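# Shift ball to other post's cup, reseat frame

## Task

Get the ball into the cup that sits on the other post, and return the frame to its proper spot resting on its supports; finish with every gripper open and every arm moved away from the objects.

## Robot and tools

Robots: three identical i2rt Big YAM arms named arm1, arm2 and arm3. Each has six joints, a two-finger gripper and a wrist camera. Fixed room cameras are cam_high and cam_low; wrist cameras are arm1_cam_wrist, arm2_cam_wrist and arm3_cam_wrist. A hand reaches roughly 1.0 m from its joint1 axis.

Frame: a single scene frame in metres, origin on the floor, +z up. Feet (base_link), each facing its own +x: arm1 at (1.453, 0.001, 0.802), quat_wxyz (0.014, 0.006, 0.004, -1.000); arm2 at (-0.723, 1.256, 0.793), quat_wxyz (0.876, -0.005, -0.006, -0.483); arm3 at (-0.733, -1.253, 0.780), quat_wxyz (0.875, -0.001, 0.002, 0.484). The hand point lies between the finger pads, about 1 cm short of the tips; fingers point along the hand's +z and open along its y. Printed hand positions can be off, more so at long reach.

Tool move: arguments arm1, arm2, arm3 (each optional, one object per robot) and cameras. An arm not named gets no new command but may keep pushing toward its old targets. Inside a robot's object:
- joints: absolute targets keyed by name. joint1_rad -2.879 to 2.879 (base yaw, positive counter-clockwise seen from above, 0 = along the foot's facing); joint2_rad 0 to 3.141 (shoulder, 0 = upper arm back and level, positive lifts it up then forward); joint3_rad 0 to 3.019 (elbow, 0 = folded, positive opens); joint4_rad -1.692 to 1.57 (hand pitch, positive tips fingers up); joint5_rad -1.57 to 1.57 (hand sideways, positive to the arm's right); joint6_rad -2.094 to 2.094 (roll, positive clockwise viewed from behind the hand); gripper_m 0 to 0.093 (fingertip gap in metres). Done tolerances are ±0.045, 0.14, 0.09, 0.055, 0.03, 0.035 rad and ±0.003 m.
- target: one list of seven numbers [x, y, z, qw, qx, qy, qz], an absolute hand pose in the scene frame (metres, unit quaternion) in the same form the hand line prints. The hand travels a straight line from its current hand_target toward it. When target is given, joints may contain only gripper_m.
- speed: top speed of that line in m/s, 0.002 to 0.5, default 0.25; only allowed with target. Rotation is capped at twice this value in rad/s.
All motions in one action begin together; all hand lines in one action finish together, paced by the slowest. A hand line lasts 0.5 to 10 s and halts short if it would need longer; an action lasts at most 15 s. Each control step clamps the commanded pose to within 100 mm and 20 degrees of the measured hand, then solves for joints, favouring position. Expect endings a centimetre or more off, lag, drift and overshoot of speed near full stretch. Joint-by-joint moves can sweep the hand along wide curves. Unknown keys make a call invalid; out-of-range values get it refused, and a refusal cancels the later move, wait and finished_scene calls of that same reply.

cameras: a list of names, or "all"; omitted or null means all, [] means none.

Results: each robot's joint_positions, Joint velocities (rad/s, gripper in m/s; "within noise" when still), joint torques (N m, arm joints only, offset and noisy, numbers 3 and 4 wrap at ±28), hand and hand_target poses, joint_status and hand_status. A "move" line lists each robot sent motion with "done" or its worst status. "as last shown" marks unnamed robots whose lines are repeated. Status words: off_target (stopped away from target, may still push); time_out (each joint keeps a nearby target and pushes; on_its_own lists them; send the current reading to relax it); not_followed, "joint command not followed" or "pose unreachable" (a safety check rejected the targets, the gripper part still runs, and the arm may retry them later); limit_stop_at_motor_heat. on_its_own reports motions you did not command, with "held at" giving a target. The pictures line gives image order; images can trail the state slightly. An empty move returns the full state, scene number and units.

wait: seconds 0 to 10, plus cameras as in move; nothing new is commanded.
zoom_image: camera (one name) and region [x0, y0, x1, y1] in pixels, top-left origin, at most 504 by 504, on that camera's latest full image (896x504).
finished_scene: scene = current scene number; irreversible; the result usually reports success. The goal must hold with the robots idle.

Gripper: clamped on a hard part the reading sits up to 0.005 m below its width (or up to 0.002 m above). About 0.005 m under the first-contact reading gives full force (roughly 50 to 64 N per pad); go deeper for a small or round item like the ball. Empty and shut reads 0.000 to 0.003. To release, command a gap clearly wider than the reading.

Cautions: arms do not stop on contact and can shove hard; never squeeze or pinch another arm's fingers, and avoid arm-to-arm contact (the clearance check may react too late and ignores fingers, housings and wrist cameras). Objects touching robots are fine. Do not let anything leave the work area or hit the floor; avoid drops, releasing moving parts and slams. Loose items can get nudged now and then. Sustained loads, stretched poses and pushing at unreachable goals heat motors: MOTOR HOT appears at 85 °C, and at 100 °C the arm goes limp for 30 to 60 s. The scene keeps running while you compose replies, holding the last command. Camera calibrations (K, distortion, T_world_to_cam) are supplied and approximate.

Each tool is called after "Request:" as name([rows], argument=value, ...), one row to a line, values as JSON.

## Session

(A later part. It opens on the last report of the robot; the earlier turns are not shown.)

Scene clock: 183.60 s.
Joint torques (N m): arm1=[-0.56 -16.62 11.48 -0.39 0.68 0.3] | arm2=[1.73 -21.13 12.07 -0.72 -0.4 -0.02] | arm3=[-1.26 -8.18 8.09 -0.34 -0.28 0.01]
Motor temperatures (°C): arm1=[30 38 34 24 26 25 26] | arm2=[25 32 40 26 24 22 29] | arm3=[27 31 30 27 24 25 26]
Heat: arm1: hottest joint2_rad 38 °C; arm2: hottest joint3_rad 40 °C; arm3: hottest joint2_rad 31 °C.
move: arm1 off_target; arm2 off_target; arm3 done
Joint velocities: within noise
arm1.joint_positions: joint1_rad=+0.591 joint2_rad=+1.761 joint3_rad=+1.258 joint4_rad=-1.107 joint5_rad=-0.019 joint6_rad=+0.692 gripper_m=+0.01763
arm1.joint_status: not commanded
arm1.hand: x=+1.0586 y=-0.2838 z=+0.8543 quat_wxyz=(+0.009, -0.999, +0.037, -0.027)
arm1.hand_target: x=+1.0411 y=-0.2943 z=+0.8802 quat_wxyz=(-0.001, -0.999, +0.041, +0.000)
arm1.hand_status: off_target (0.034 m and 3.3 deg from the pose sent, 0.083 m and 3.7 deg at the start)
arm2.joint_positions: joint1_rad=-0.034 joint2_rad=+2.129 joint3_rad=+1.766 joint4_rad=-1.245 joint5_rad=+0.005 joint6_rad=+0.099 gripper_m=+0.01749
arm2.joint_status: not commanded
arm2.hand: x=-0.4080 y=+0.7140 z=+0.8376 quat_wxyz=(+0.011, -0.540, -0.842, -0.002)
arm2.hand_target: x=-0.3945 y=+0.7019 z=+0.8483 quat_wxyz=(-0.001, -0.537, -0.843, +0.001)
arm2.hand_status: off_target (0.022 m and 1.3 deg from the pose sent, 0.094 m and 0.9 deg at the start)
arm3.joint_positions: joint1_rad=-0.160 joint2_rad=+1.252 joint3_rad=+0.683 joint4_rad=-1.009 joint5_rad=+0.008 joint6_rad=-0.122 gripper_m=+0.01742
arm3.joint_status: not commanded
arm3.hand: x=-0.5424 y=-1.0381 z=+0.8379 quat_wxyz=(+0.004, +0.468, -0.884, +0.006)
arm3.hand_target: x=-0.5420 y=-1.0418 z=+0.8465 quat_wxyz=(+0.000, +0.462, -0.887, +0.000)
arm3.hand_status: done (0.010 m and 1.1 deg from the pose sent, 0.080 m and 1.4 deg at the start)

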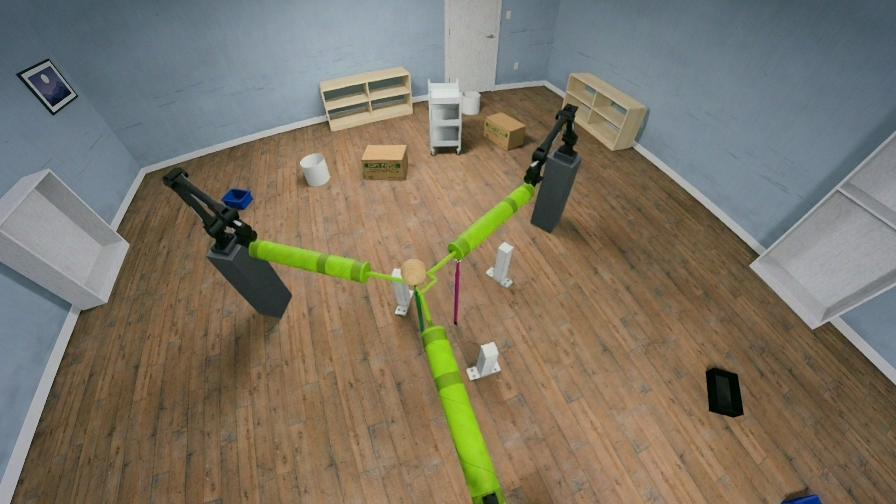

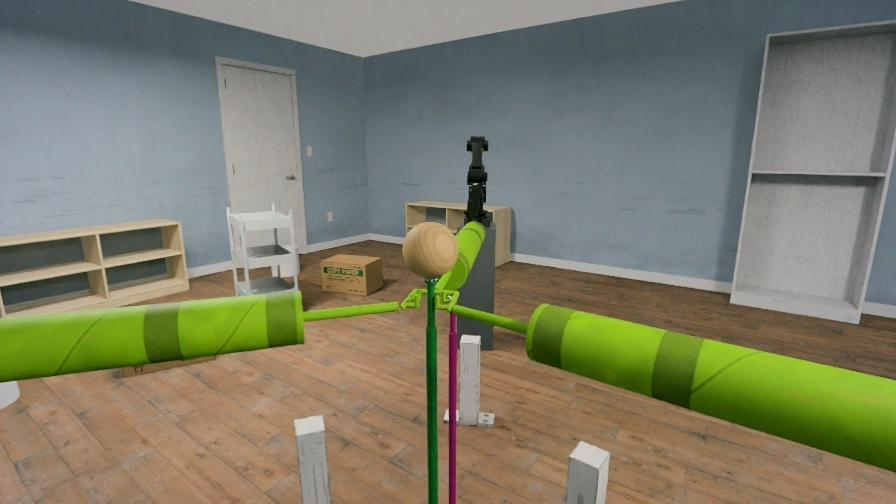

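Request:
move(arm1={"target":[1.046,-0.293,0.88,0,0.9992,-0.041,0],"speed":0.05}, arm2={"target":[-0.388,0.703,0.848,0,0.537,0.843,0],"speed":0.05}, arm3={"target":[-0.536,-1.040,0.847,0,0.462,-0.887,0],"speed":0.05}, cameras=[])

Request:
move(arm1={"target":[1.046,-0.293,0.912,0,0.9992,-0.041,0],"speed":0.05}, arm2={"target":[-0.388,0.703,0.88,0,0.537,0.843,0],"speed":0.05}, arm3={"target":[-0.536,-1.040,0.879,0,0.462,-0.887,0],"speed":0.05}, cameras=["cam_high","cam_low"])

Request:
zoom_image(camera="cam_low", region=[380, 220, 500, 340])

Request:
zoom_image(camera="cam_high", region=[370, 220, 490, 340])

Scene clock: 205.47 s.
Joint torques (N m): arm1=[-0.44 -17.61 10.02 -0.2 0.69 0.3] | arm2=[2.61 -21.25 12.14 -0.77 -0.41 0.08] | arm3=[-1.61 -7.06 9.11 -0.25 -0.21 -0.01]
Motor temperatures (°C): arm1=[30 37 37 24 26 25 26] | arm2=[25 37 47 26 24 22 29] | arm3=[27 30 32 27 24 25 26]
Heat: arm1: hottest joint2_rad 37 °C; arm2: hottest joint3_rad 47 °C; arm3: hottest joint3_rad 32 °C.
move: arm1 off_target; arm2 off_target; arm3 done
Joint velocities: within noise
arm1.joint_positions: joint1_rad=+0.594 joint2_rad=+1.761 joint3_rad=+1.258 joint4_rad=-1.107 joint5_rad=-0.019 joint6_rad=+0.696 gripper_m=+0.01763
arm1.joint_status: not commanded
arm1.hand: x=+1.0594 y=-0.2848 z=+0.8543 quat_wxyz=(+0.009, -0.999, +0.037, -0.027)
arm1.hand_target: x=+1.0468 y=-0.2926 z=+0.8800 quat_wxyz=(+0.000, -0.999, +0.041, +0.000)
arm1.hand_status: off_target (0.030 m and 3.3 deg from the pose sent, 0.030 m and 3.3 deg at the start)
arm2.joint_positions: joint1_rad=-0.034 joint2_rad=+2.132 joint3_rad=+1.772 joint4_rad=-1.247 joint5_rad=+0.005 joint6_rad=+0.099 gripper_m=+0.01749
arm2.joint_status: not commanded
arm2.hand: x=-0.4072 y=+0.7128 z=+0.8377 quat_wxyz=(+0.011, -0.540, -0.842, -0.001)
arm2.hand_target: x=-0.3886 y=+0.7041 z=+0.8482 quat_wxyz=(-0.001, -0.537, -0.843, +0.000)
arm2.hand_status: off_target (0.024 m and 1.3 deg from the pose sent, 0.025 m and 1.4 deg at the start)
arm3.joint_positions: joint1_rad=-0.168 joint2_rad=+1.252 joint3_rad=+0.683 joint4_rad=-1.009 joint5_rad=+0.006 joint6_rad=-0.132 gripper_m=+0.01742
arm3.joint_status: not commanded
arm3.hand: x=-0.5408 y=-1.0395 z=+0.8379 quat_wxyz=(+0.005, +0.468, -0.884, +0.005)
arm3.hand_target: x=-0.5360 y=-1.0400 z=+0.8468 quat_wxyz=(+0.000, +0.462, -0.887, +0.000)
arm3.hand_status: done (0.010 m and 1.1 deg from the pose sent, 0.011 m and 1.1 deg at the start)

Scene clock: 206.70 s.
Joint torques (N m): arm1=[-0.62 -18.73 11.4 -1.2 0.68 0.3] | arm2=[2.55 -23.3 12.05 -0.83 -0.48 0.07] | arm3=[-1.44 -7.88 11.08 -1.46 -0.18 0.01]
Motor temperatures (°C): arm1=[30 37 38 24 27 25 26] | arm2=[25 38 47 26 24 22 29] | arm3=[27 30 33 27 24 25 26]
Heat: arm1: hottest joint3_rad 38 °C; arm2: hottest joint3_rad 47 °C; arm3: hottest joint3_rad 33 °C.
move: arm1 off_target; arm2 off_target; arm3 off_target
Joint velocities: within noise
arm1.joint_positions: joint1_rad=+0.595 joint2_rad=+1.741 joint3_rad=+1.285 joint4_rad=-1.160 joint5_rad=-0.019 joint6_rad=+0.696 gripper_m=+0.01763
arm1.joint_status: not commanded
arm1.hand: x=+1.0597 y=-0.2855 z=+0.8733 quat_wxyz=(+0.011, -0.999, +0.037, -0.029)
arm1.hand_target: x=+1.0474 y=-0.2922 z=+0.9114 quat_wxyz=(-0.001, -0.999, +0.041, +0.000)
arm1.hand_status: off_target (0.042 m and 3.5 deg from the pose sent, 0.060 m and 3.3 deg at the start)
arm2.joint_positions: joint1_rad=-0.034 joint2_rad=+2.132 joint3_rad=+1.817 joint4_rad=-1.314 joint5_rad=+0.006 joint6_rad=+0.099 gripper_m=+0.01749
arm2.joint_status: not commanded
arm2.hand: x=-0.4074 y=+0.7122 z=+0.8544 quat_wxyz=(+0.021, -0.540, -0.841, -0.006)
arm2.hand_target: x=-0.3886 y=+0.7044 z=+0.8803 quat_wxyz=(-0.001, -0.537, -0.844, +0.000)
arm2.hand_status: off_target (0.033 m and 2.5 deg from the pose sent, 0.047 m and 1.3 deg at the start)
arm3.joint_positions: joint1_rad=-0.169 joint2_rad=+1.216 joint3_rad=+0.714 joint4_rad=-1.080 joint5_rad=+0.006 joint6_rad=-0.133 gripper_m=+0.01742
arm3.joint_status: not commanded
arm3.hand: x=-0.5414 y=-1.0405 z=+0.8579 quat_wxyz=(+0.006, +0.469, -0.883, +0.005)
arm3.hand_target: x=-0.5361 y=-1.0400 z=+0.8780 quat_wxyz=(+0.000, +0.462, -0.887, +0.000)
arm3.hand_status: off_target (0.022 m and 1.3 deg from the pose sent, 0.041 m and 1.2 deg at the start)

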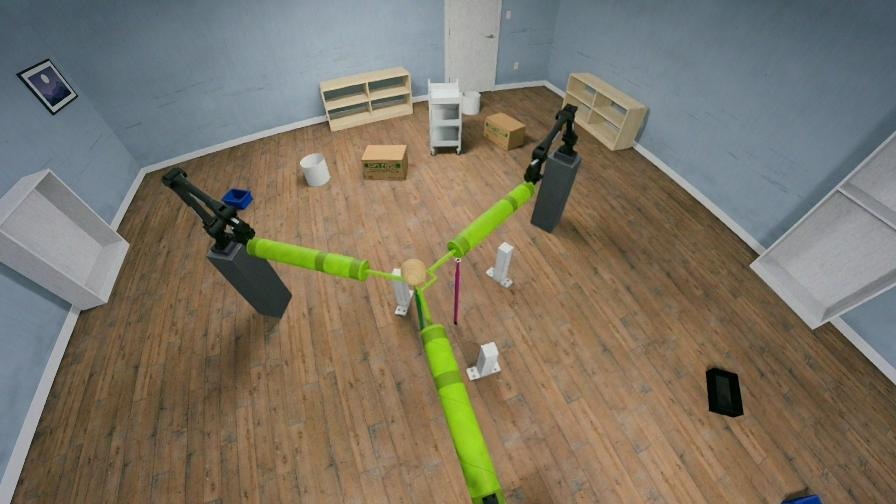

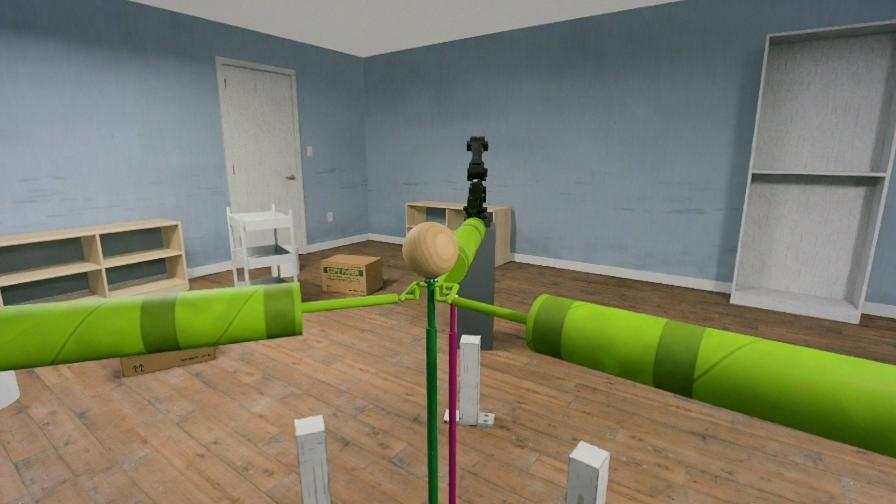

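Scaled by 4.200 (camera's finer frame: 1280x720).

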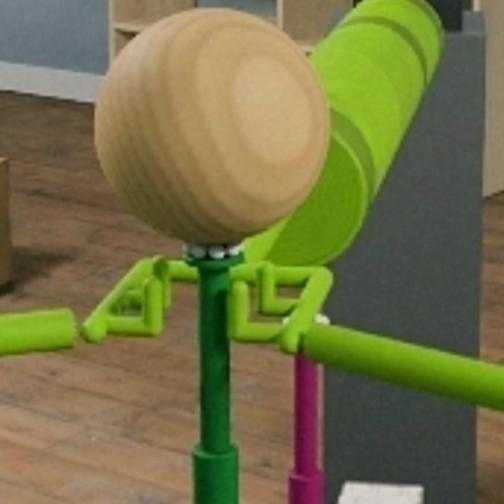

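Scaled by 4.200 (camera's finer frame: 1280x720).

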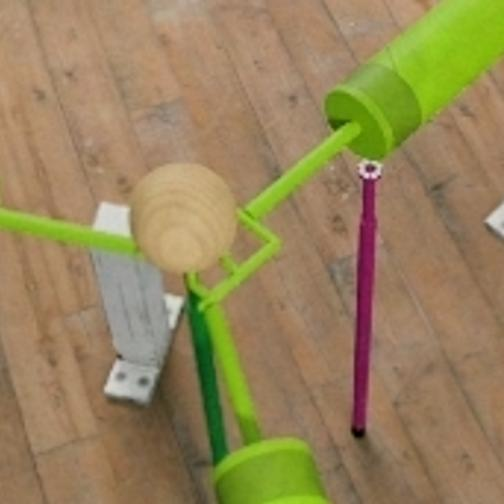

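Request:
move(arm1={"target":[1.062,-0.285,0.912,0,0.9992,-0.041,0],"speed":0.05}, arm2={"target":[-0.372,0.711,0.883,0,0.537,0.843,0],"speed":0.05}, arm3={"target":[-0.522,-1.032,0.879,0,0.462,-0.887,0],"speed":0.05}, cameras=["cam_high","cam_low"])

Request:
zoom_image(camera="cam_low", region=[380, 220, 500, 340])

Scene clock: 213.80 s.
Joint torques (N m): arm1=[-0.44 -18.14 8.42 -0.29 0.7 0.29] | arm2=[4.25 -23.18 12.08 -0.92 -0.47 0.27] | arm3=[-1.67 -5.71 12.37 -0.8 -0.18 -0.01]
Motor temperatures (°C): arm1=[30 36 38 24 27 25 27] | arm2=[25 38 46 26 24 22 29] | arm3=[27 30 33 27 24 25 27]
Heat: arm1: hottest joint3_rad 38 °C; arm2: hottest joint3_rad 46 °C; arm3: hottest joint3_rad 33 °C.
move: arm1 off_target; arm2 off_target; arm3 off_target
Joint velocities: within noise
arm1.joint_positions: joint1_rad=+0.600 joint2_rad=+1.707 joint3_rad=+1.272 joint4_rad=-1.167 joint5_rad=-0.019 joint6_rad=+0.702 gripper_m=+0.01763
arm1.joint_status: not commanded
arm1.hand: x=+1.0657 y=-0.2839 z=+0.8843 quat_wxyz=(+0.007, -0.999, +0.037, -0.024)
arm1.hand_target: x=+1.0623 y=-0.2848 z=+0.9113 quat_wxyz=(+0.000, -0.999, +0.041, +0.000)
arm1.hand_status: off_target (0.028 m and 2.9 deg from the pose sent, 0.039 m and 3.5 deg at the start)
arm2.joint_positions: joint1_rad=-0.026 joint2_rad=+2.132 joint3_rad=+1.828 joint4_rad=-1.322 joint5_rad=+0.005 joint6_rad=+0.107 gripper_m=+0.01749
arm2.joint_status: not commanded
arm2.hand: x=-0.4015 y=+0.7136 z=+0.8583 quat_wxyz=(+0.019, -0.540, -0.841, -0.006)
arm2.hand_target: x=-0.3730 y=+0.7127 z=+0.8832 quat_wxyz=(-0.001, -0.537, -0.844, +0.000)
arm2.hand_status: off_target (0.039 m and 2.3 deg from the pose sent, 0.046 m and 2.5 deg at the start)
arm3.joint_positions: joint1_rad=-0.184 joint2_rad=+1.227 joint3_rad=+0.735 joint4_rad=-1.091 joint5_rad=+0.006 joint6_rad=-0.147 gripper_m=+0.01742
arm3.joint_status: not commanded
arm3.hand: x=-0.5345 y=-1.0390 z=+0.8621 quat_wxyz=(+0.007, +0.469, -0.883, +0.005)
arm3.hand_target: x=-0.5223 y=-1.0324 z=+0.8787 quat_wxyz=(+0.000, +0.462, -0.887, +0.000)
arm3.hand_status: off_target (0.022 m and 1.3 deg from the pose sent, 0.030 m and 1.3 deg at the start)

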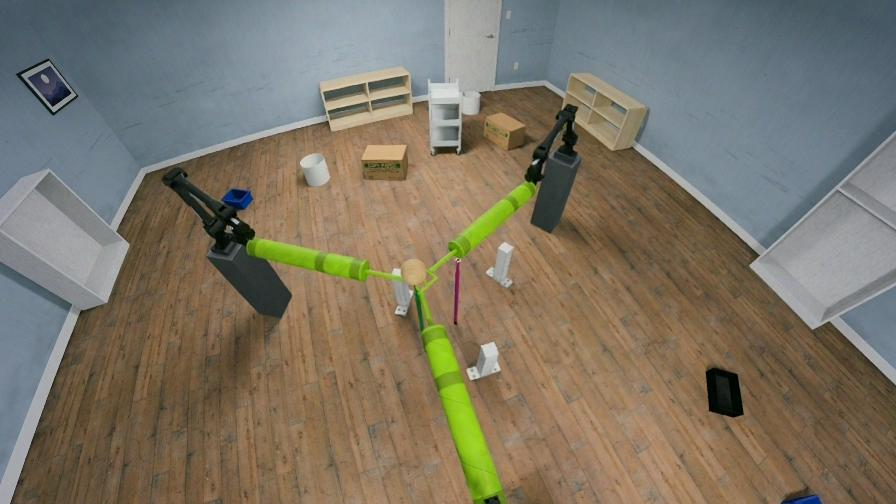

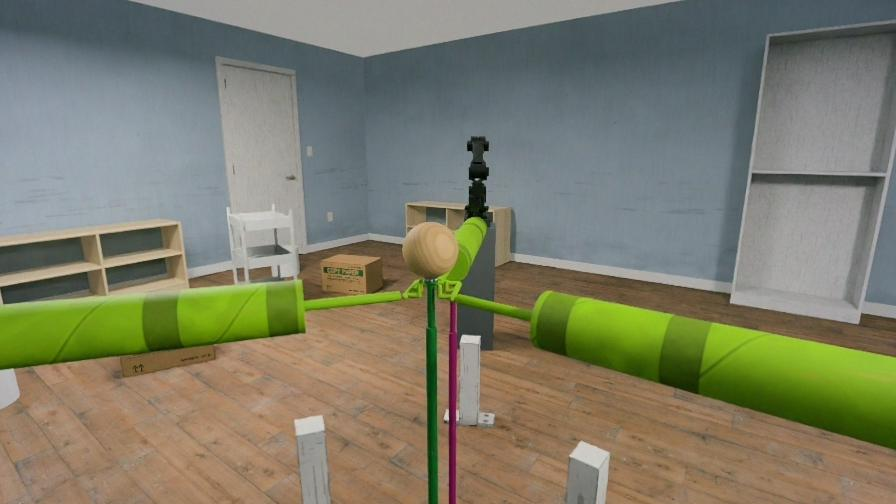

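Scaled by 4.200 (camera's finer frame: 1280x720).

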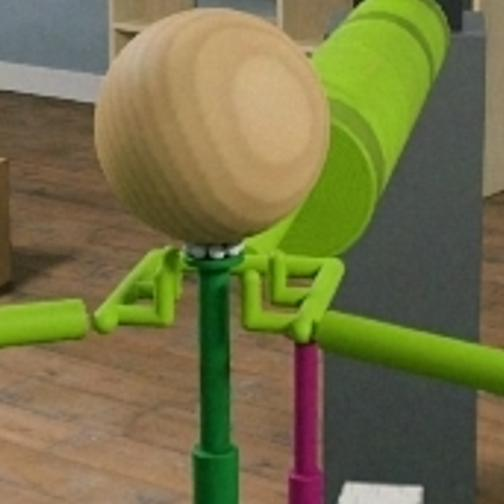

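Request:
move(arm1={"target":[1.062,-0.285,0.96,0,0.9992,-0.041,0],"speed":0.05}, arm2={"target":[-0.37,0.711,0.95,0,0.537,0.843,0],"speed":0.05}, arm3={"target":[-0.522,-1.032,0.93,0,0.462,-0.887,0],"speed":0.05}, cameras=["cam_high","cam_low"])

Request:
zoom_image(camera="cam_low", region=[380, 190, 510, 320])

Request:
zoom_image(camera="cam_high", region=[370, 220, 490, 340])

Scene clock: 221.93 s.
Joint torques (N m): arm1=[-0.5 -18.61 12.08 -1.52 0.65 0.29] | arm2=[3.66 -25.76 13.2 -0.87 -0.43 0.22] | arm3=[-1.03 -8.64 12.78 -1.58 -0.29 0.06]
Motor temperatures (°C): arm1=[30 35 39 24 27 25 27] | arm2=[25 39 47 26 24 22 29] | arm3=[27 30 34 27 24 25 27]
Heat: arm1: hottest joint3_rad 39 °C; arm2: hottest joint3_rad 47 °C; arm3: hottest joint3_rad 34 °C.
move: arm1 off_target; arm2 off_target; arm3 off_target
Joint velocities: within noise
arm1.joint_positions: joint1_rad=+0.600 joint2_rad=+1.666 joint3_rad=+1.305 joint4_rad=-1.259 joint5_rad=-0.017 joint6_rad=+0.702 gripper_m=+0.01763
arm1.joint_status: not commanded
arm1.hand: x=+1.0722 y=-0.2790 z=+0.9154 quat_wxyz=(+0.013, -0.999, +0.037, -0.030)
arm1.hand_target: x=+1.0634 y=-0.2840 z=+0.9589 quat_wxyz=(-0.001, -0.999, +0.041, +0.000)
arm1.hand_status: off_target (0.046 m and 3.8 deg from the pose sent, 0.076 m and 2.9 deg at the start)
arm2.joint_positions: joint1_rad=-0.018 joint2_rad=+2.132 joint3_rad=+1.941 joint4_rad=-1.481 joint5_rad=+0.003 joint6_rad=+0.114 gripper_m=+0.01749
arm2.joint_status: not commanded
arm2.hand: x=-0.3975 y=+0.7176 z=+0.9010 quat_wxyz=(+0.039, -0.539, -0.841, -0.016)
arm2.hand_target: x=-0.3720 y=+0.7140 z=+0.9499 quat_wxyz=(-0.001, -0.537, -0.844, -0.001)
arm2.hand_status: off_target (0.057 m and 4.9 deg from the pose sent, 0.097 m and 2.3 deg at the start)
arm3.joint_positions: joint1_rad=-0.190 joint2_rad=+1.209 joint3_rad=+0.831 joint4_rad=-1.224 joint5_rad=+0.008 joint6_rad=-0.153 gripper_m=+0.01742
arm3.joint_status: not commanded
arm3.hand: x=-0.5280 y=-1.0353 z=+0.9005 quat_wxyz=(+0.015, +0.468, -0.883, +0.009)
arm3.hand_target: x=-0.5224 y=-1.0323 z=+0.9287 quat_wxyz=(+0.000, +0.462, -0.887, +0.000)
arm3.hand_status: off_target (0.030 m and 2.2 deg from the pose sent, 0.069 m and 1.3 deg at the start)

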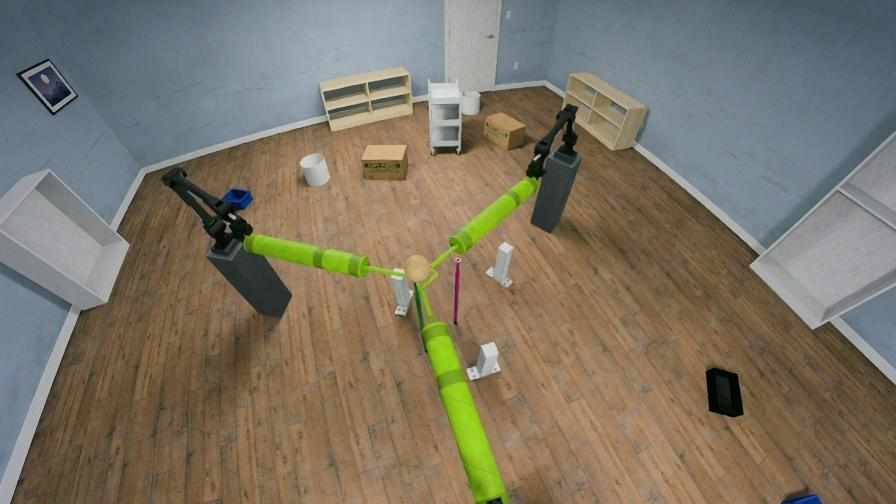

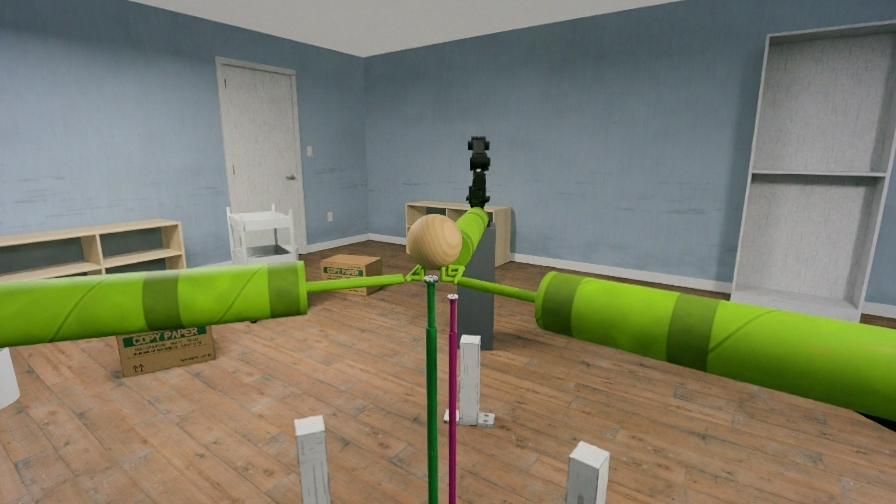

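Scaled by 3.877 (camera's finer frame: 1280x720).

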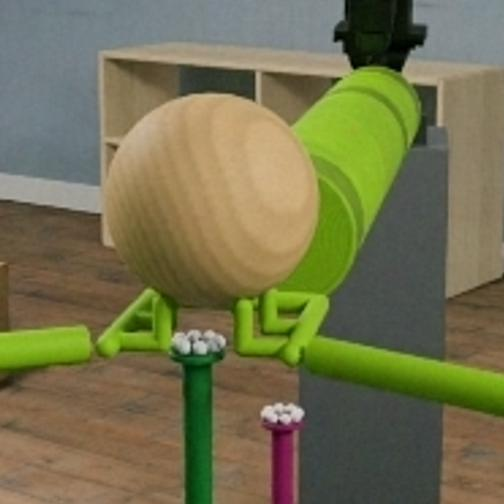

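Scaled by 4.200 (camera's finer frame: 1280x720).

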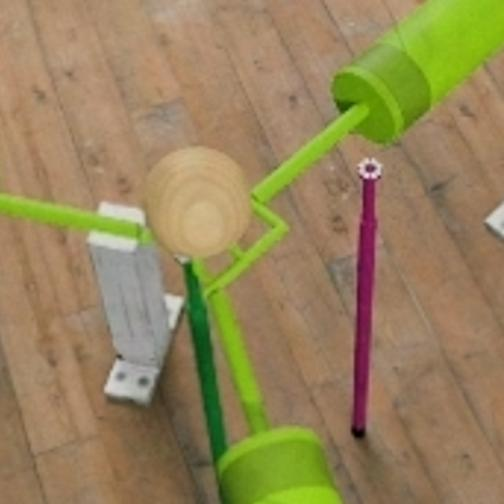

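Request:
move(arm1={"target":[1.062,-0.285,0.993,0,0.9992,-0.041,0],"speed":0.05}, arm2={"target":[-0.37,0.711,0.983,0,0.537,0.843,0],"speed":0.05}, arm3={"target":[-0.522,-1.032,0.961,0,0.462,-0.887,0],"speed":0.05}, cameras=[])

Request:
move(arm1={"target":[0.946,-0.027,0.99,0,0.9992,-0.041,0],"speed":0.08}, arm2={"target":[-0.509,0.97,0.965,0,0.537,0.843,0],"speed":0.08}, arm3={"target":[-0.642,-0.778,0.966,0,0.462,-0.887,0],"speed":0.08}, cameras=["cam_high","cam_low"])

Request:
zoom_image(camera="cam_low", region=[380, 190, 510, 320])

Request:
zoom_image(camera="cam_high", region=[400, 180, 520, 300])

Scene clock: 242.67 s.
Joint torques (N m): arm1=[-0.56 -18.55 12.71 -1.44 0.65 0.3] | arm2=[3.6 -26.34 13.55 -0.73 -0.44 0.21] | arm3=[-1.08 -8.64 13.42 -1.51 -0.29 0.06]
Motor temperatures (°C): arm1=[30 34 44 24 27 25 27] | arm2=[25 42 49 26 24 22 29] | arm3=[27 29 35 27 24 25 27]
Heat: arm1: hottest joint3_rad 44 °C; arm2: hottest joint3_rad 49 °C; arm3: hottest joint3_rad 35 °C.
move: arm1 off_target; arm2 off_target; arm3 off_target
Joint velocities: within noise
arm1.joint_positions: joint1_rad=+0.600 joint2_rad=+1.647 joint3_rad=+1.362 joint4_rad=-1.346 joint5_rad=-0.017 joint6_rad=+0.702 gripper_m=+0.01763
arm1.joint_status: not commanded
arm1.hand: x=+1.0724 y=-0.2794 z=+0.9452 quat_wxyz=(+0.016, -0.999, +0.037, -0.034)
arm1.hand_target: x=+1.0638 y=-0.2837 z=+0.9917 quat_wxyz=(-0.001, -0.999, +0.041, +0.000)
arm1.hand_status: off_target (0.049 m and 4.4 deg from the pose sent, 0.078 m and 3.8 deg at the start)
arm2.joint_positions: joint1_rad=-0.018 joint2_rad=+2.132 joint3_rad=+2.012 joint4_rad=-1.569 joint5_rad=+0.003 joint6_rad=+0.114 gripper_m=+0.01749
arm2.joint_status: not commanded
arm2.hand: x=-0.3976 y=+0.7180 z=+0.9283 quat_wxyz=(+0.047, -0.539, -0.841, -0.020)
arm2.hand_target: x=-0.3725 y=+0.7147 z=+0.9828 quat_wxyz=(-0.001, -0.537, -0.844, -0.001)
arm2.hand_status: off_target (0.062 m and 5.9 deg from the pose sent, 0.087 m and 4.9 deg at the start)
arm3.joint_positions: joint1_rad=-0.190 joint2_rad=+1.186 joint3_rad=+0.892 joint4_rad=-1.314 joint5_rad=+0.008 joint6_rad=-0.153 gripper_m=+0.01742
arm3.joint_status: not commanded
arm3.hand: x=-0.5278 y=-1.0351 z=+0.9287 quat_wxyz=(+0.019, +0.468, -0.883, +0.011)
arm3.hand_target: x=-0.5225 y=-1.0325 z=+0.9596 quat_wxyz=(-0.001, +0.462, -0.887, +0.000)
arm3.hand_status: off_target (0.033 m and 2.6 deg from the pose sent, 0.061 m and 2.2 deg at the start)

Scene clock: 246.90 s.
Joint torques (N m): arm1=[-1.85 -17.38 12.79 -1.14 0.02 0.1] | arm2=[2.43 -14.51 7.3 -0.29 -0.26 0.17] | arm3=[1.2 -12.69 14.17 -1.07 -0.21 0.36]
Motor temperatures (°C): arm1=[30 34 43 24 27 25 27] | arm2=[25 42 48 26 24 22 29] | arm3=[27 29 37 27 24 25 27]
Heat: arm1: hottest joint3_rad 43 °C; arm2: hottest joint3_rad 48 °C; arm3: hottest joint3_rad 37 °C.
move: arm1 off_target; arm2 off_target; arm3 off_target
Joint velocities: within noise
arm1.joint_positions: joint1_rad=+0.033 joint2_rad=+1.687 joint3_rad=+1.435 joint4_rad=-1.360 joint5_rad=-0.008 joint6_rad=+0.141 gripper_m=+0.01763
arm1.joint_status: not commanded
arm1.hand: x=+0.9588 y=-0.0319 z=+0.9538 quat_wxyz=(+0.003, -0.999, +0.040, -0.026)
arm1.hand_target: x=+0.9476 y=-0.0271 z=+0.9896 quat_wxyz=(+0.000, -0.999, +0.041, +0.001)
arm1.hand_status: off_target (0.039 m and 3.0 deg from the pose sent, 0.286 m and 4.4 deg at the start)
arm2.joint_positions: joint1_rad=+0.062 joint2_rad=+1.374 joint3_rad=+1.058 joint4_rad=-1.306 joint5_rad=-0.001 joint6_rad=+0.184 gripper_m=+0.01749
arm2.joint_status: not commanded
arm2.hand: x=-0.5110 y=+0.9624 z=+0.9497 quat_wxyz=(+0.017, -0.535, -0.844, -0.005)
arm2.hand_target: x=-0.5091 y=+0.9698 z=+0.9643 quat_wxyz=(+0.000, -0.537, -0.843, +0.000)
arm2.hand_status: off_target (0.017 m and 2.1 deg from the pose sent, 0.278 m and 5.9 deg at the start)
arm3.joint_positions: joint1_rad=+0.358 joint2_rad=+1.622 joint3_rad=+1.358 joint4_rad=-1.338 joint5_rad=+0.008 joint6_rad=+0.392 gripper_m=+0.01742
arm3.joint_status: not commanded
arm3.hand: x=-0.6368 y=-0.7925 z=+0.9377 quat_wxyz=(+0.009, +0.469, -0.883, +0.015)
arm3.hand_target: x=-0.6421 y=-0.7794 z=+0.9657 quat_wxyz=(+0.000, +0.462, -0.887, -0.001)
arm3.hand_status: off_target (0.032 m and 2.2 deg from the pose sent, 0.284 m and 2.6 deg at the start)

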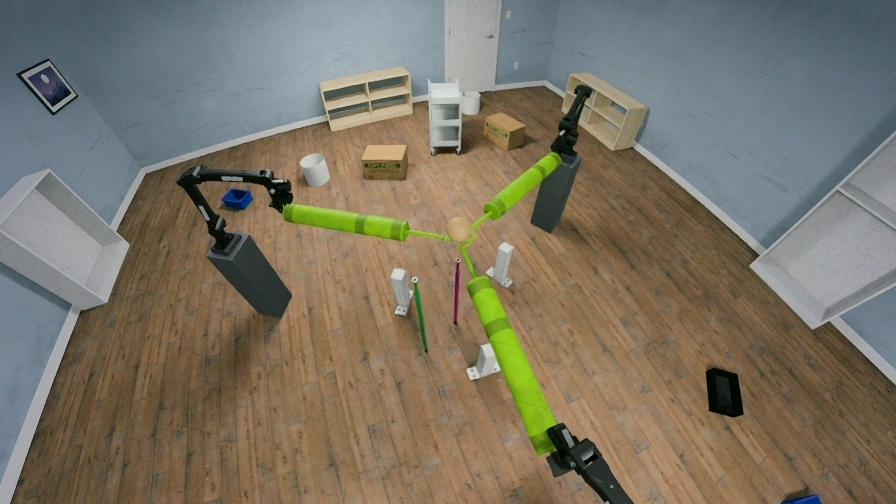

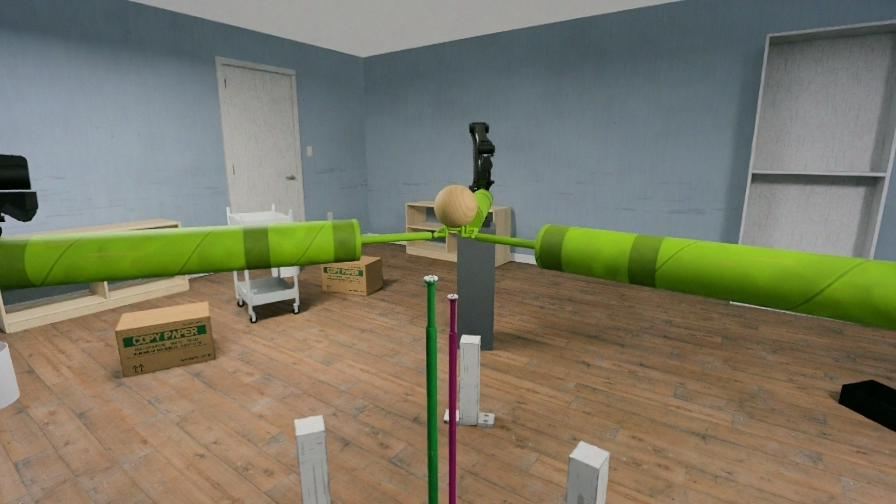

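Scaled by 3.877 (camera's finer frame: 1280x720).

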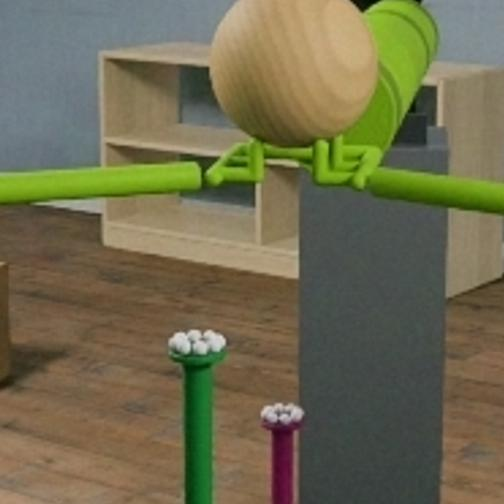

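Scaled by 4.200 (camera's finer frame: 1280x720).

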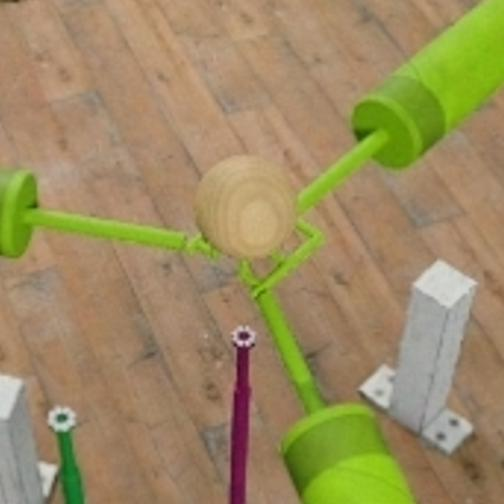

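Request:
move(arm1={"target":[0.940,-0.024,0.85,0,0.9992,-0.041,0],"speed":0.08}, arm2={"target":[-0.515,0.973,0.825,0,0.537,0.843,0],"speed":0.08}, arm3={"target":[-0.648,-0.775,0.826,0,0.462,-0.887,0],"speed":0.08}, cameras=["cam_high","cam_low"])

Request:
zoom_image(camera="cam_low", region=[390, 210, 510, 330])

Request:
zoom_image(camera="cam_high", region=[400, 200, 520, 320])

Scene clock: 264.70 s.
Joint torques (N m): arm1=[-1.55 -19.31 7.77 0.25 -0.09 0.14] | arm2=[1.85 -11.05 5.74 0.14 -0.21 0.09] | arm3=[0.5 -13.68 9.28 0.5 0.02 0.27]
Motor temperatures (°C): arm1=[30 36 43 24 26 25 27] | arm2=[25 38 45 26 23 22 30] | arm3=[27 30 38 27 23 25 27]
Heat: arm1: hottest joint3_rad 43 °C; arm2: hottest joint3_rad 45 °C; arm3: hottest joint3_rad 38 °C.
move: arm1 off_target; arm2 done; arm3 off_target
Joint velocities: within noise
arm1.joint_positions: joint1_rad=+0.025 joint2_rad=+1.832 joint3_rad=+1.290 joint4_rad=-1.056 joint5_rad=-0.005 joint6_rad=+0.132 gripper_m=+0.01763
arm1.joint_status: not commanded
arm1.hand: x=+0.9474 y=-0.0271 z=+0.8314 quat_wxyz=(+0.003, -0.999, +0.040, -0.019)
arm1.hand_target: x=+0.9402 y=-0.0240 z=+0.8499 quat_wxyz=(+0.000, -0.999, +0.041, +0.000)
arm1.hand_status: off_target (0.020 m and 2.3 deg from the pose sent, 0.106 m and 3.0 deg at the start)
arm2.joint_positions: joint1_rad=+0.062 joint2_rad=+1.491 joint3_rad=+0.815 joint4_rad=-0.906 joint5_rad=-0.002 joint6_rad=+0.186 gripper_m=+0.01749
arm2.joint_status: not commanded
arm2.hand: x=-0.5161 y=+0.9690 z=+0.8272 quat_wxyz=(-0.001, -0.536, -0.844, +0.002)
arm2.hand_target: x=-0.5150 y=+0.9731 z=+0.8249 quat_wxyz=(+0.000, -0.537, -0.843, +0.000)
arm2.hand_status: done (0.005 m and 0.3 deg from the pose sent, 0.125 m and 2.1 deg at the start)
arm3.joint_positions: joint1_rad=+0.378 joint2_rad=+1.764 joint3_rad=+1.195 joint4_rad=-1.030 joint5_rad=+0.004 joint6_rad=+0.414 gripper_m=+0.01742
arm3.joint_status: not commanded
arm3.hand: x=-0.6463 y=-0.7848 z=+0.8156 quat_wxyz=(+0.009, +0.469, -0.883, +0.013)
arm3.hand_target: x=-0.6480 y=-0.7752 z=+0.8262 quat_wxyz=(+0.000, +0.462, -0.887, +0.000)
arm3.hand_status: off_target (0.014 m and 2.0 deg from the pose sent, 0.114 m and 2.2 deg at the start)

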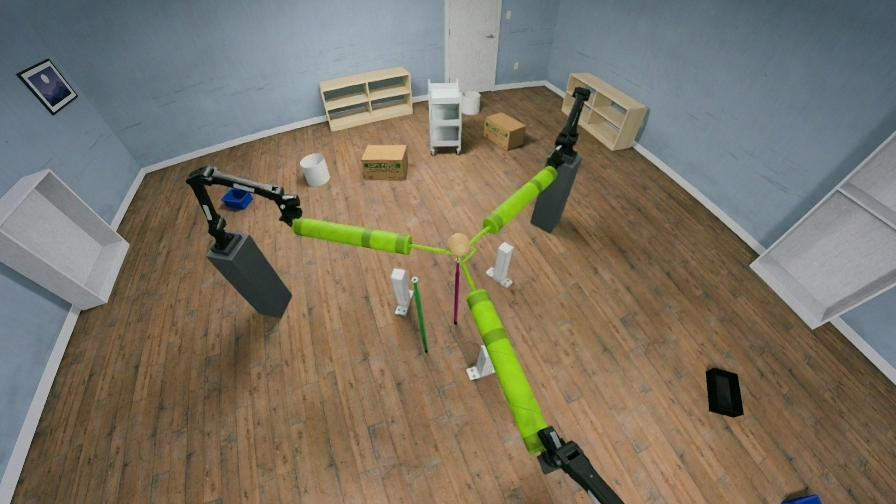

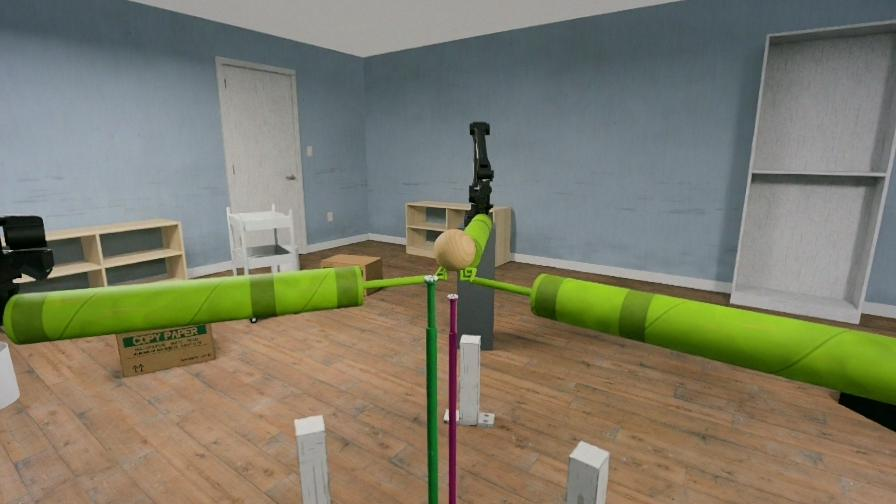

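Scaled by 4.200 (camera's finer frame: 1280x720).

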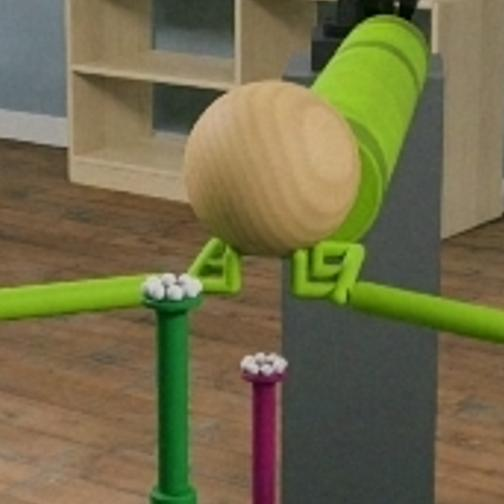

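Scaled by 4.200 (camera's finer frame: 1280x720).

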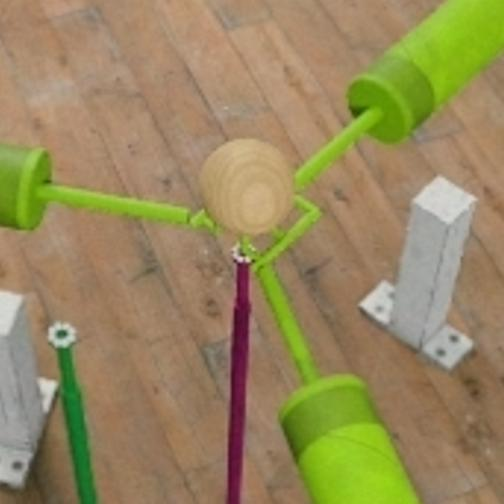

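Request:
move(arm1={"target":[0.940,-0.029,0.795,0,0.9992,-0.041,0],"speed":0.06}, arm2={"target":[-0.515,0.967,0.772,0,0.537,0.843,0],"speed":0.06}, arm3={"target":[-0.648,-0.780,0.773,0,0.462,-0.887,0],"speed":0.06}, cameras=["cam_high","cam_low"])

Request:
zoom_image(camera="cam_low", region=[390, 210, 510, 330])

Request:
zoom_image(camera="cam_high", region=[400, 200, 520, 320])

Scene clock: 275.30 s.
Joint torques (N m): arm1=[-0.67 -18.61 6.99 0.17 -0.1 0.23] | arm2=[1.03 -11.58 4.9 0.28 -0.21 0] | arm3=[0.32 -13.74 8.12 0.43 -0.04 0.25]
Motor temperatures (°C): arm1=[30 36 41 24 26 25 27] | arm2=[25 37 42 26 23 22 30] | arm3=[27 31 38 27 23 25 27]
Heat: arm1: hottest joint3_rad 41 °C; arm2: hottest joint3_rad 42 °C; arm3: hottest joint3_rad 38 °C.
move: arm1 off_target; arm2 done; arm3 done
Joint velocities: within noise
arm1.joint_positions: joint1_rad=+0.025 joint2_rad=+1.909 joint3_rad=+1.242 joint4_rad=-0.926 joint5_rad=-0.005 joint6_rad=+0.132 gripper_m=+0.01763
arm1.joint_status: not commanded
arm1.hand: x=+0.9476 y=-0.0266 z=+0.7790 quat_wxyz=(+0.003, -0.999, +0.040, -0.017)
arm1.hand_target: x=+0.9402 y=-0.0290 z=+0.7949 quat_wxyz=(+0.000, -0.999, +0.041, +0.000)
arm1.hand_status: off_target (0.018 m and 2.0 deg from the pose sent, 0.037 m and 2.3 deg at the start)
arm2.joint_positions: joint1_rad=+0.062 joint2_rad=+1.614 joint3_rad=+0.775 joint4_rad=-0.745 joint5_rad=-0.002 joint6_rad=+0.186 gripper_m=+0.01749
arm2.joint_status: not commanded
arm2.hand: x=-0.5139 y=+0.9656 z=+0.7746 quat_wxyz=(+0.000, -0.536, -0.844, +0.001)
arm2.hand_target: x=-0.5149 y=+0.9671 z=+0.7721 quat_wxyz=(+0.000, -0.537, -0.843, +0.000)
arm2.hand_status: done (0.003 m and 0.2 deg from the pose sent, 0.055 m and 0.3 deg at the start)
arm3.joint_positions: joint1_rad=+0.379 joint2_rad=+1.832 joint3_rad=+1.136 joint4_rad=-0.892 joint5_rad=+0.005 joint6_rad=+0.414 gripper_m=+0.01742
arm3.joint_status: not commanded
arm3.hand: x=-0.6467 y=-0.7868 z=+0.7659 quat_wxyz=(+0.005, +0.469, -0.883, +0.009)
arm3.hand_target: x=-0.6480 y=-0.7801 z=+0.7730 quat_wxyz=(+0.000, +0.462, -0.887, +0.000)
arm3.hand_status: done (0.010 m and 1.5 deg from the pose sent, 0.043 m and 2.0 deg at the start)

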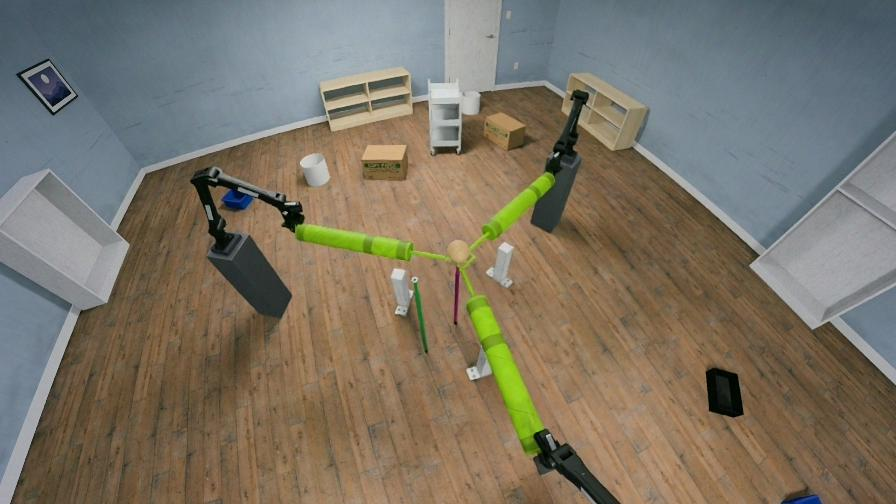

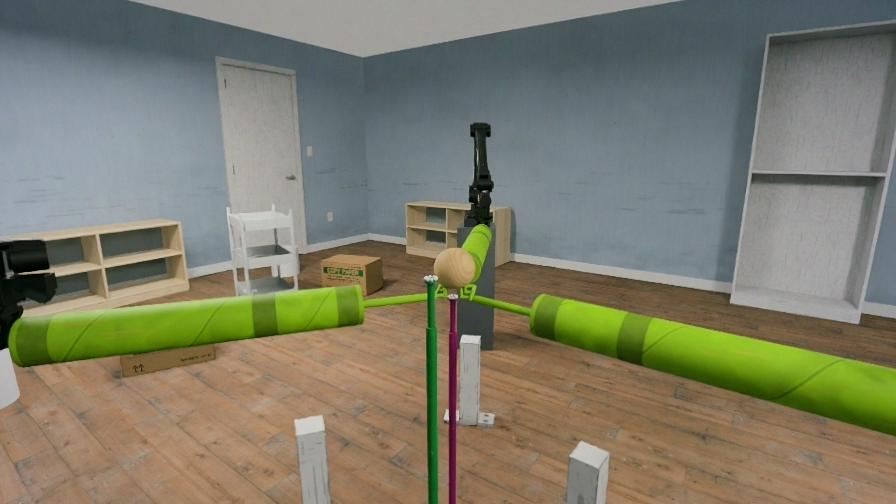

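Scaled by 4.200 (camera's finer frame: 1280x720).

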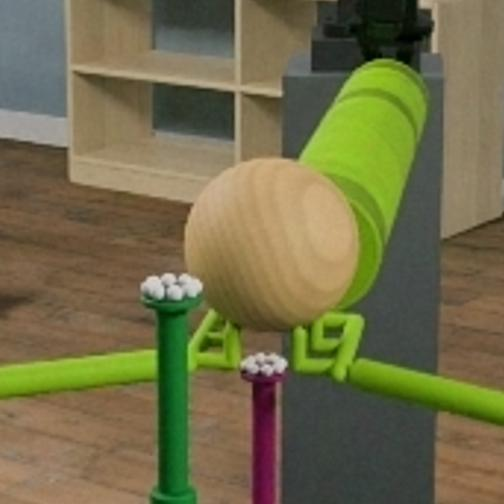

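Scaled by 4.200 (camera's finer frame: 1280x720).

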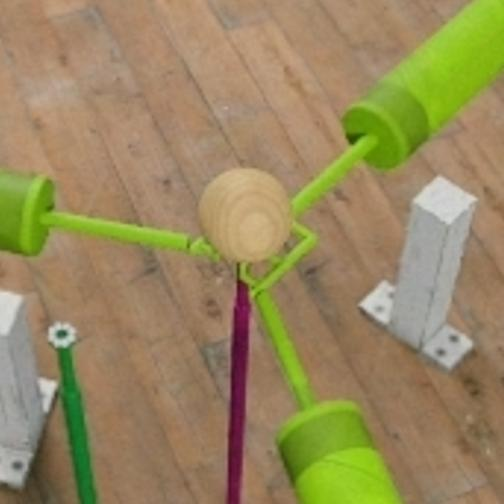

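Request:
move(arm1={"target":[0.932,-0.036,0.778,0,0.9992,-0.041,0],"speed":0.05}, arm2={"target":[-0.523,0.962,0.757,0,0.537,0.843,0],"speed":0.05}, arm3={"target":[-0.655,-0.785,0.758,0,0.462,-0.887,0],"speed":0.05}, cameras=["cam_high","cam_low"])

Request:
zoom_image(camera="cam_low", region=[390, 210, 510, 330])

Request:
zoom_image(camera="cam_high", region=[400, 200, 520, 320])

Scene clock: 286.97 s.
Joint torques (N m): arm1=[0.15 -18.73 8.06 -0.05 -0.11 0.34] | arm2=[0.26 -11.63 4.49 0.24 -0.24 -0.12] | arm3=[1.26 -13.57 7.69 0.4 -0.1 0.36]
Motor temperatures (°C): arm1=[30 35 40 24 26 25 27] | arm2=[25 36 39 26 23 22 30] | arm3=[27 31 38 27 23 25 27]
Heat: arm1: hottest joint3_rad 40 °C; arm2: hottest joint3_rad 39 °C; arm3: hottest joint3_rad 38 °C.
move: arm1 off_target; arm2 done; arm3 off_target
Joint velocities: within noise
arm1.joint_positions: joint1_rad=+0.028 joint2_rad=+1.948 joint3_rad=+1.242 joint4_rad=-0.891 joint5_rad=-0.006 joint6_rad=+0.134 gripper_m=+0.01763
arm1.joint_status: not commanded
arm1.hand: x=+0.9453 y=-0.0284 z=+0.7596 quat_wxyz=(+0.003, -0.999, +0.038, -0.019)
arm1.hand_target: x=+0.9325 y=-0.0361 z=+0.7779 quat_wxyz=(+0.000, -0.999, +0.041, +0.000)
arm1.hand_status: off_target (0.024 m and 2.2 deg from the pose sent, 0.018 m and 2.0 deg at the start)
arm2.joint_positions: joint1_rad=+0.045 joint2_rad=+1.648 joint3_rad=+0.765 joint4_rad=-0.697 joint5_rad=+0.000 joint6_rad=+0.172 gripper_m=+0.01749
arm2.joint_status: not commanded
arm2.hand: x=-0.5187 y=+0.9607 z=+0.7606 quat_wxyz=(-0.002, -0.538, -0.843, +0.003)
arm2.hand_target: x=-0.5230 y=+0.9621 z=+0.7570 quat_wxyz=(+0.000, -0.537, -0.843, +0.000)
arm2.hand_status: done (0.006 m and 0.4 deg from the pose sent, 0.020 m and 0.2 deg at the start)
arm3.joint_positions: joint1_rad=+0.380 joint2_rad=+1.844 joint3_rad=+1.108 joint4_rad=-0.847 joint5_rad=+0.006 joint6_rad=+0.416 gripper_m=+0.01742
arm3.joint_status: not commanded
arm3.hand: x=-0.6481 y=-0.7914 z=+0.7524 quat_wxyz=(+0.003, +0.469, -0.883, +0.007)
arm3.hand_target: x=-0.6550 y=-0.7852 z=+0.7581 quat_wxyz=(+0.000, +0.462, -0.887, +0.000)
arm3.hand_status: off_target (0.011 m and 1.3 deg from the pose sent, 0.012 m and 1.5 deg at the start)

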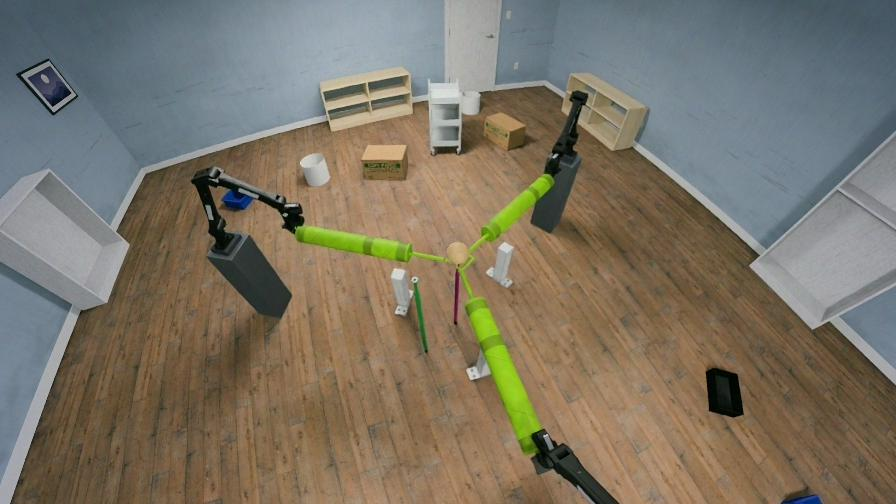

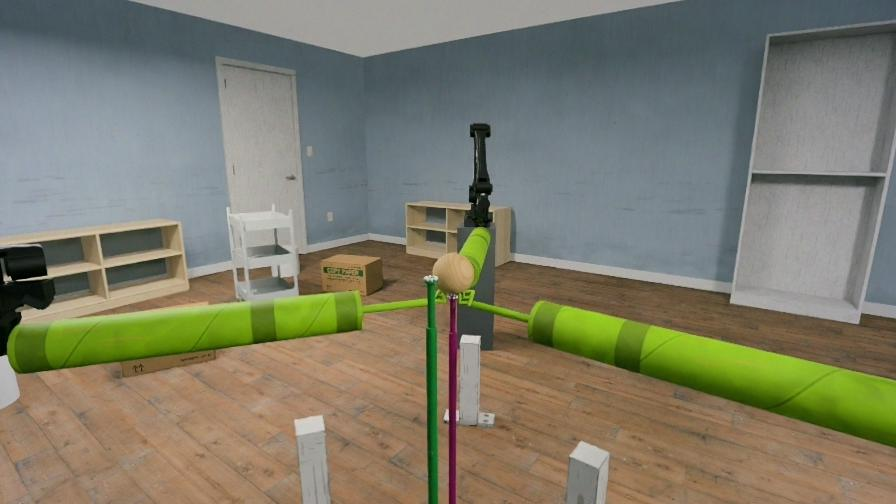

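Scaled by 4.200 (camera's finer frame: 1280x720).

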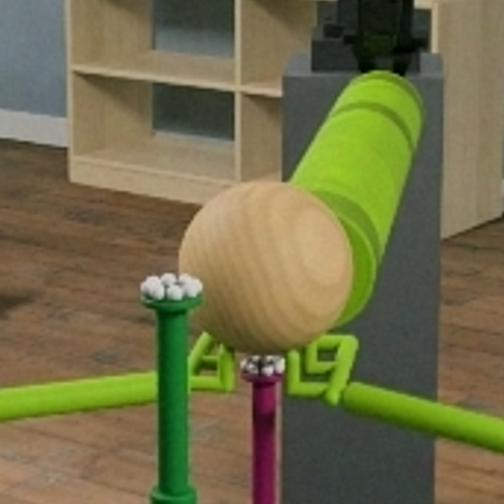

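Scaled by 4.200 (camera's finer frame: 1280x720).

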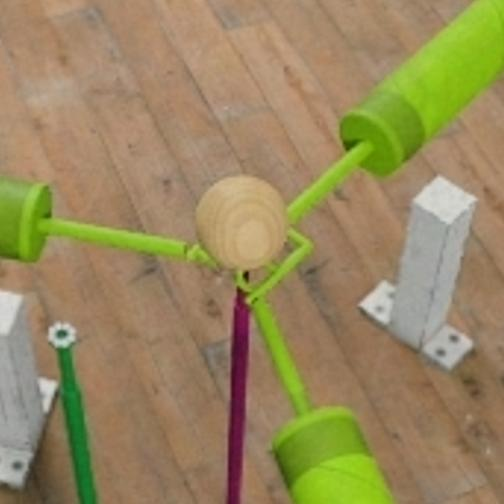

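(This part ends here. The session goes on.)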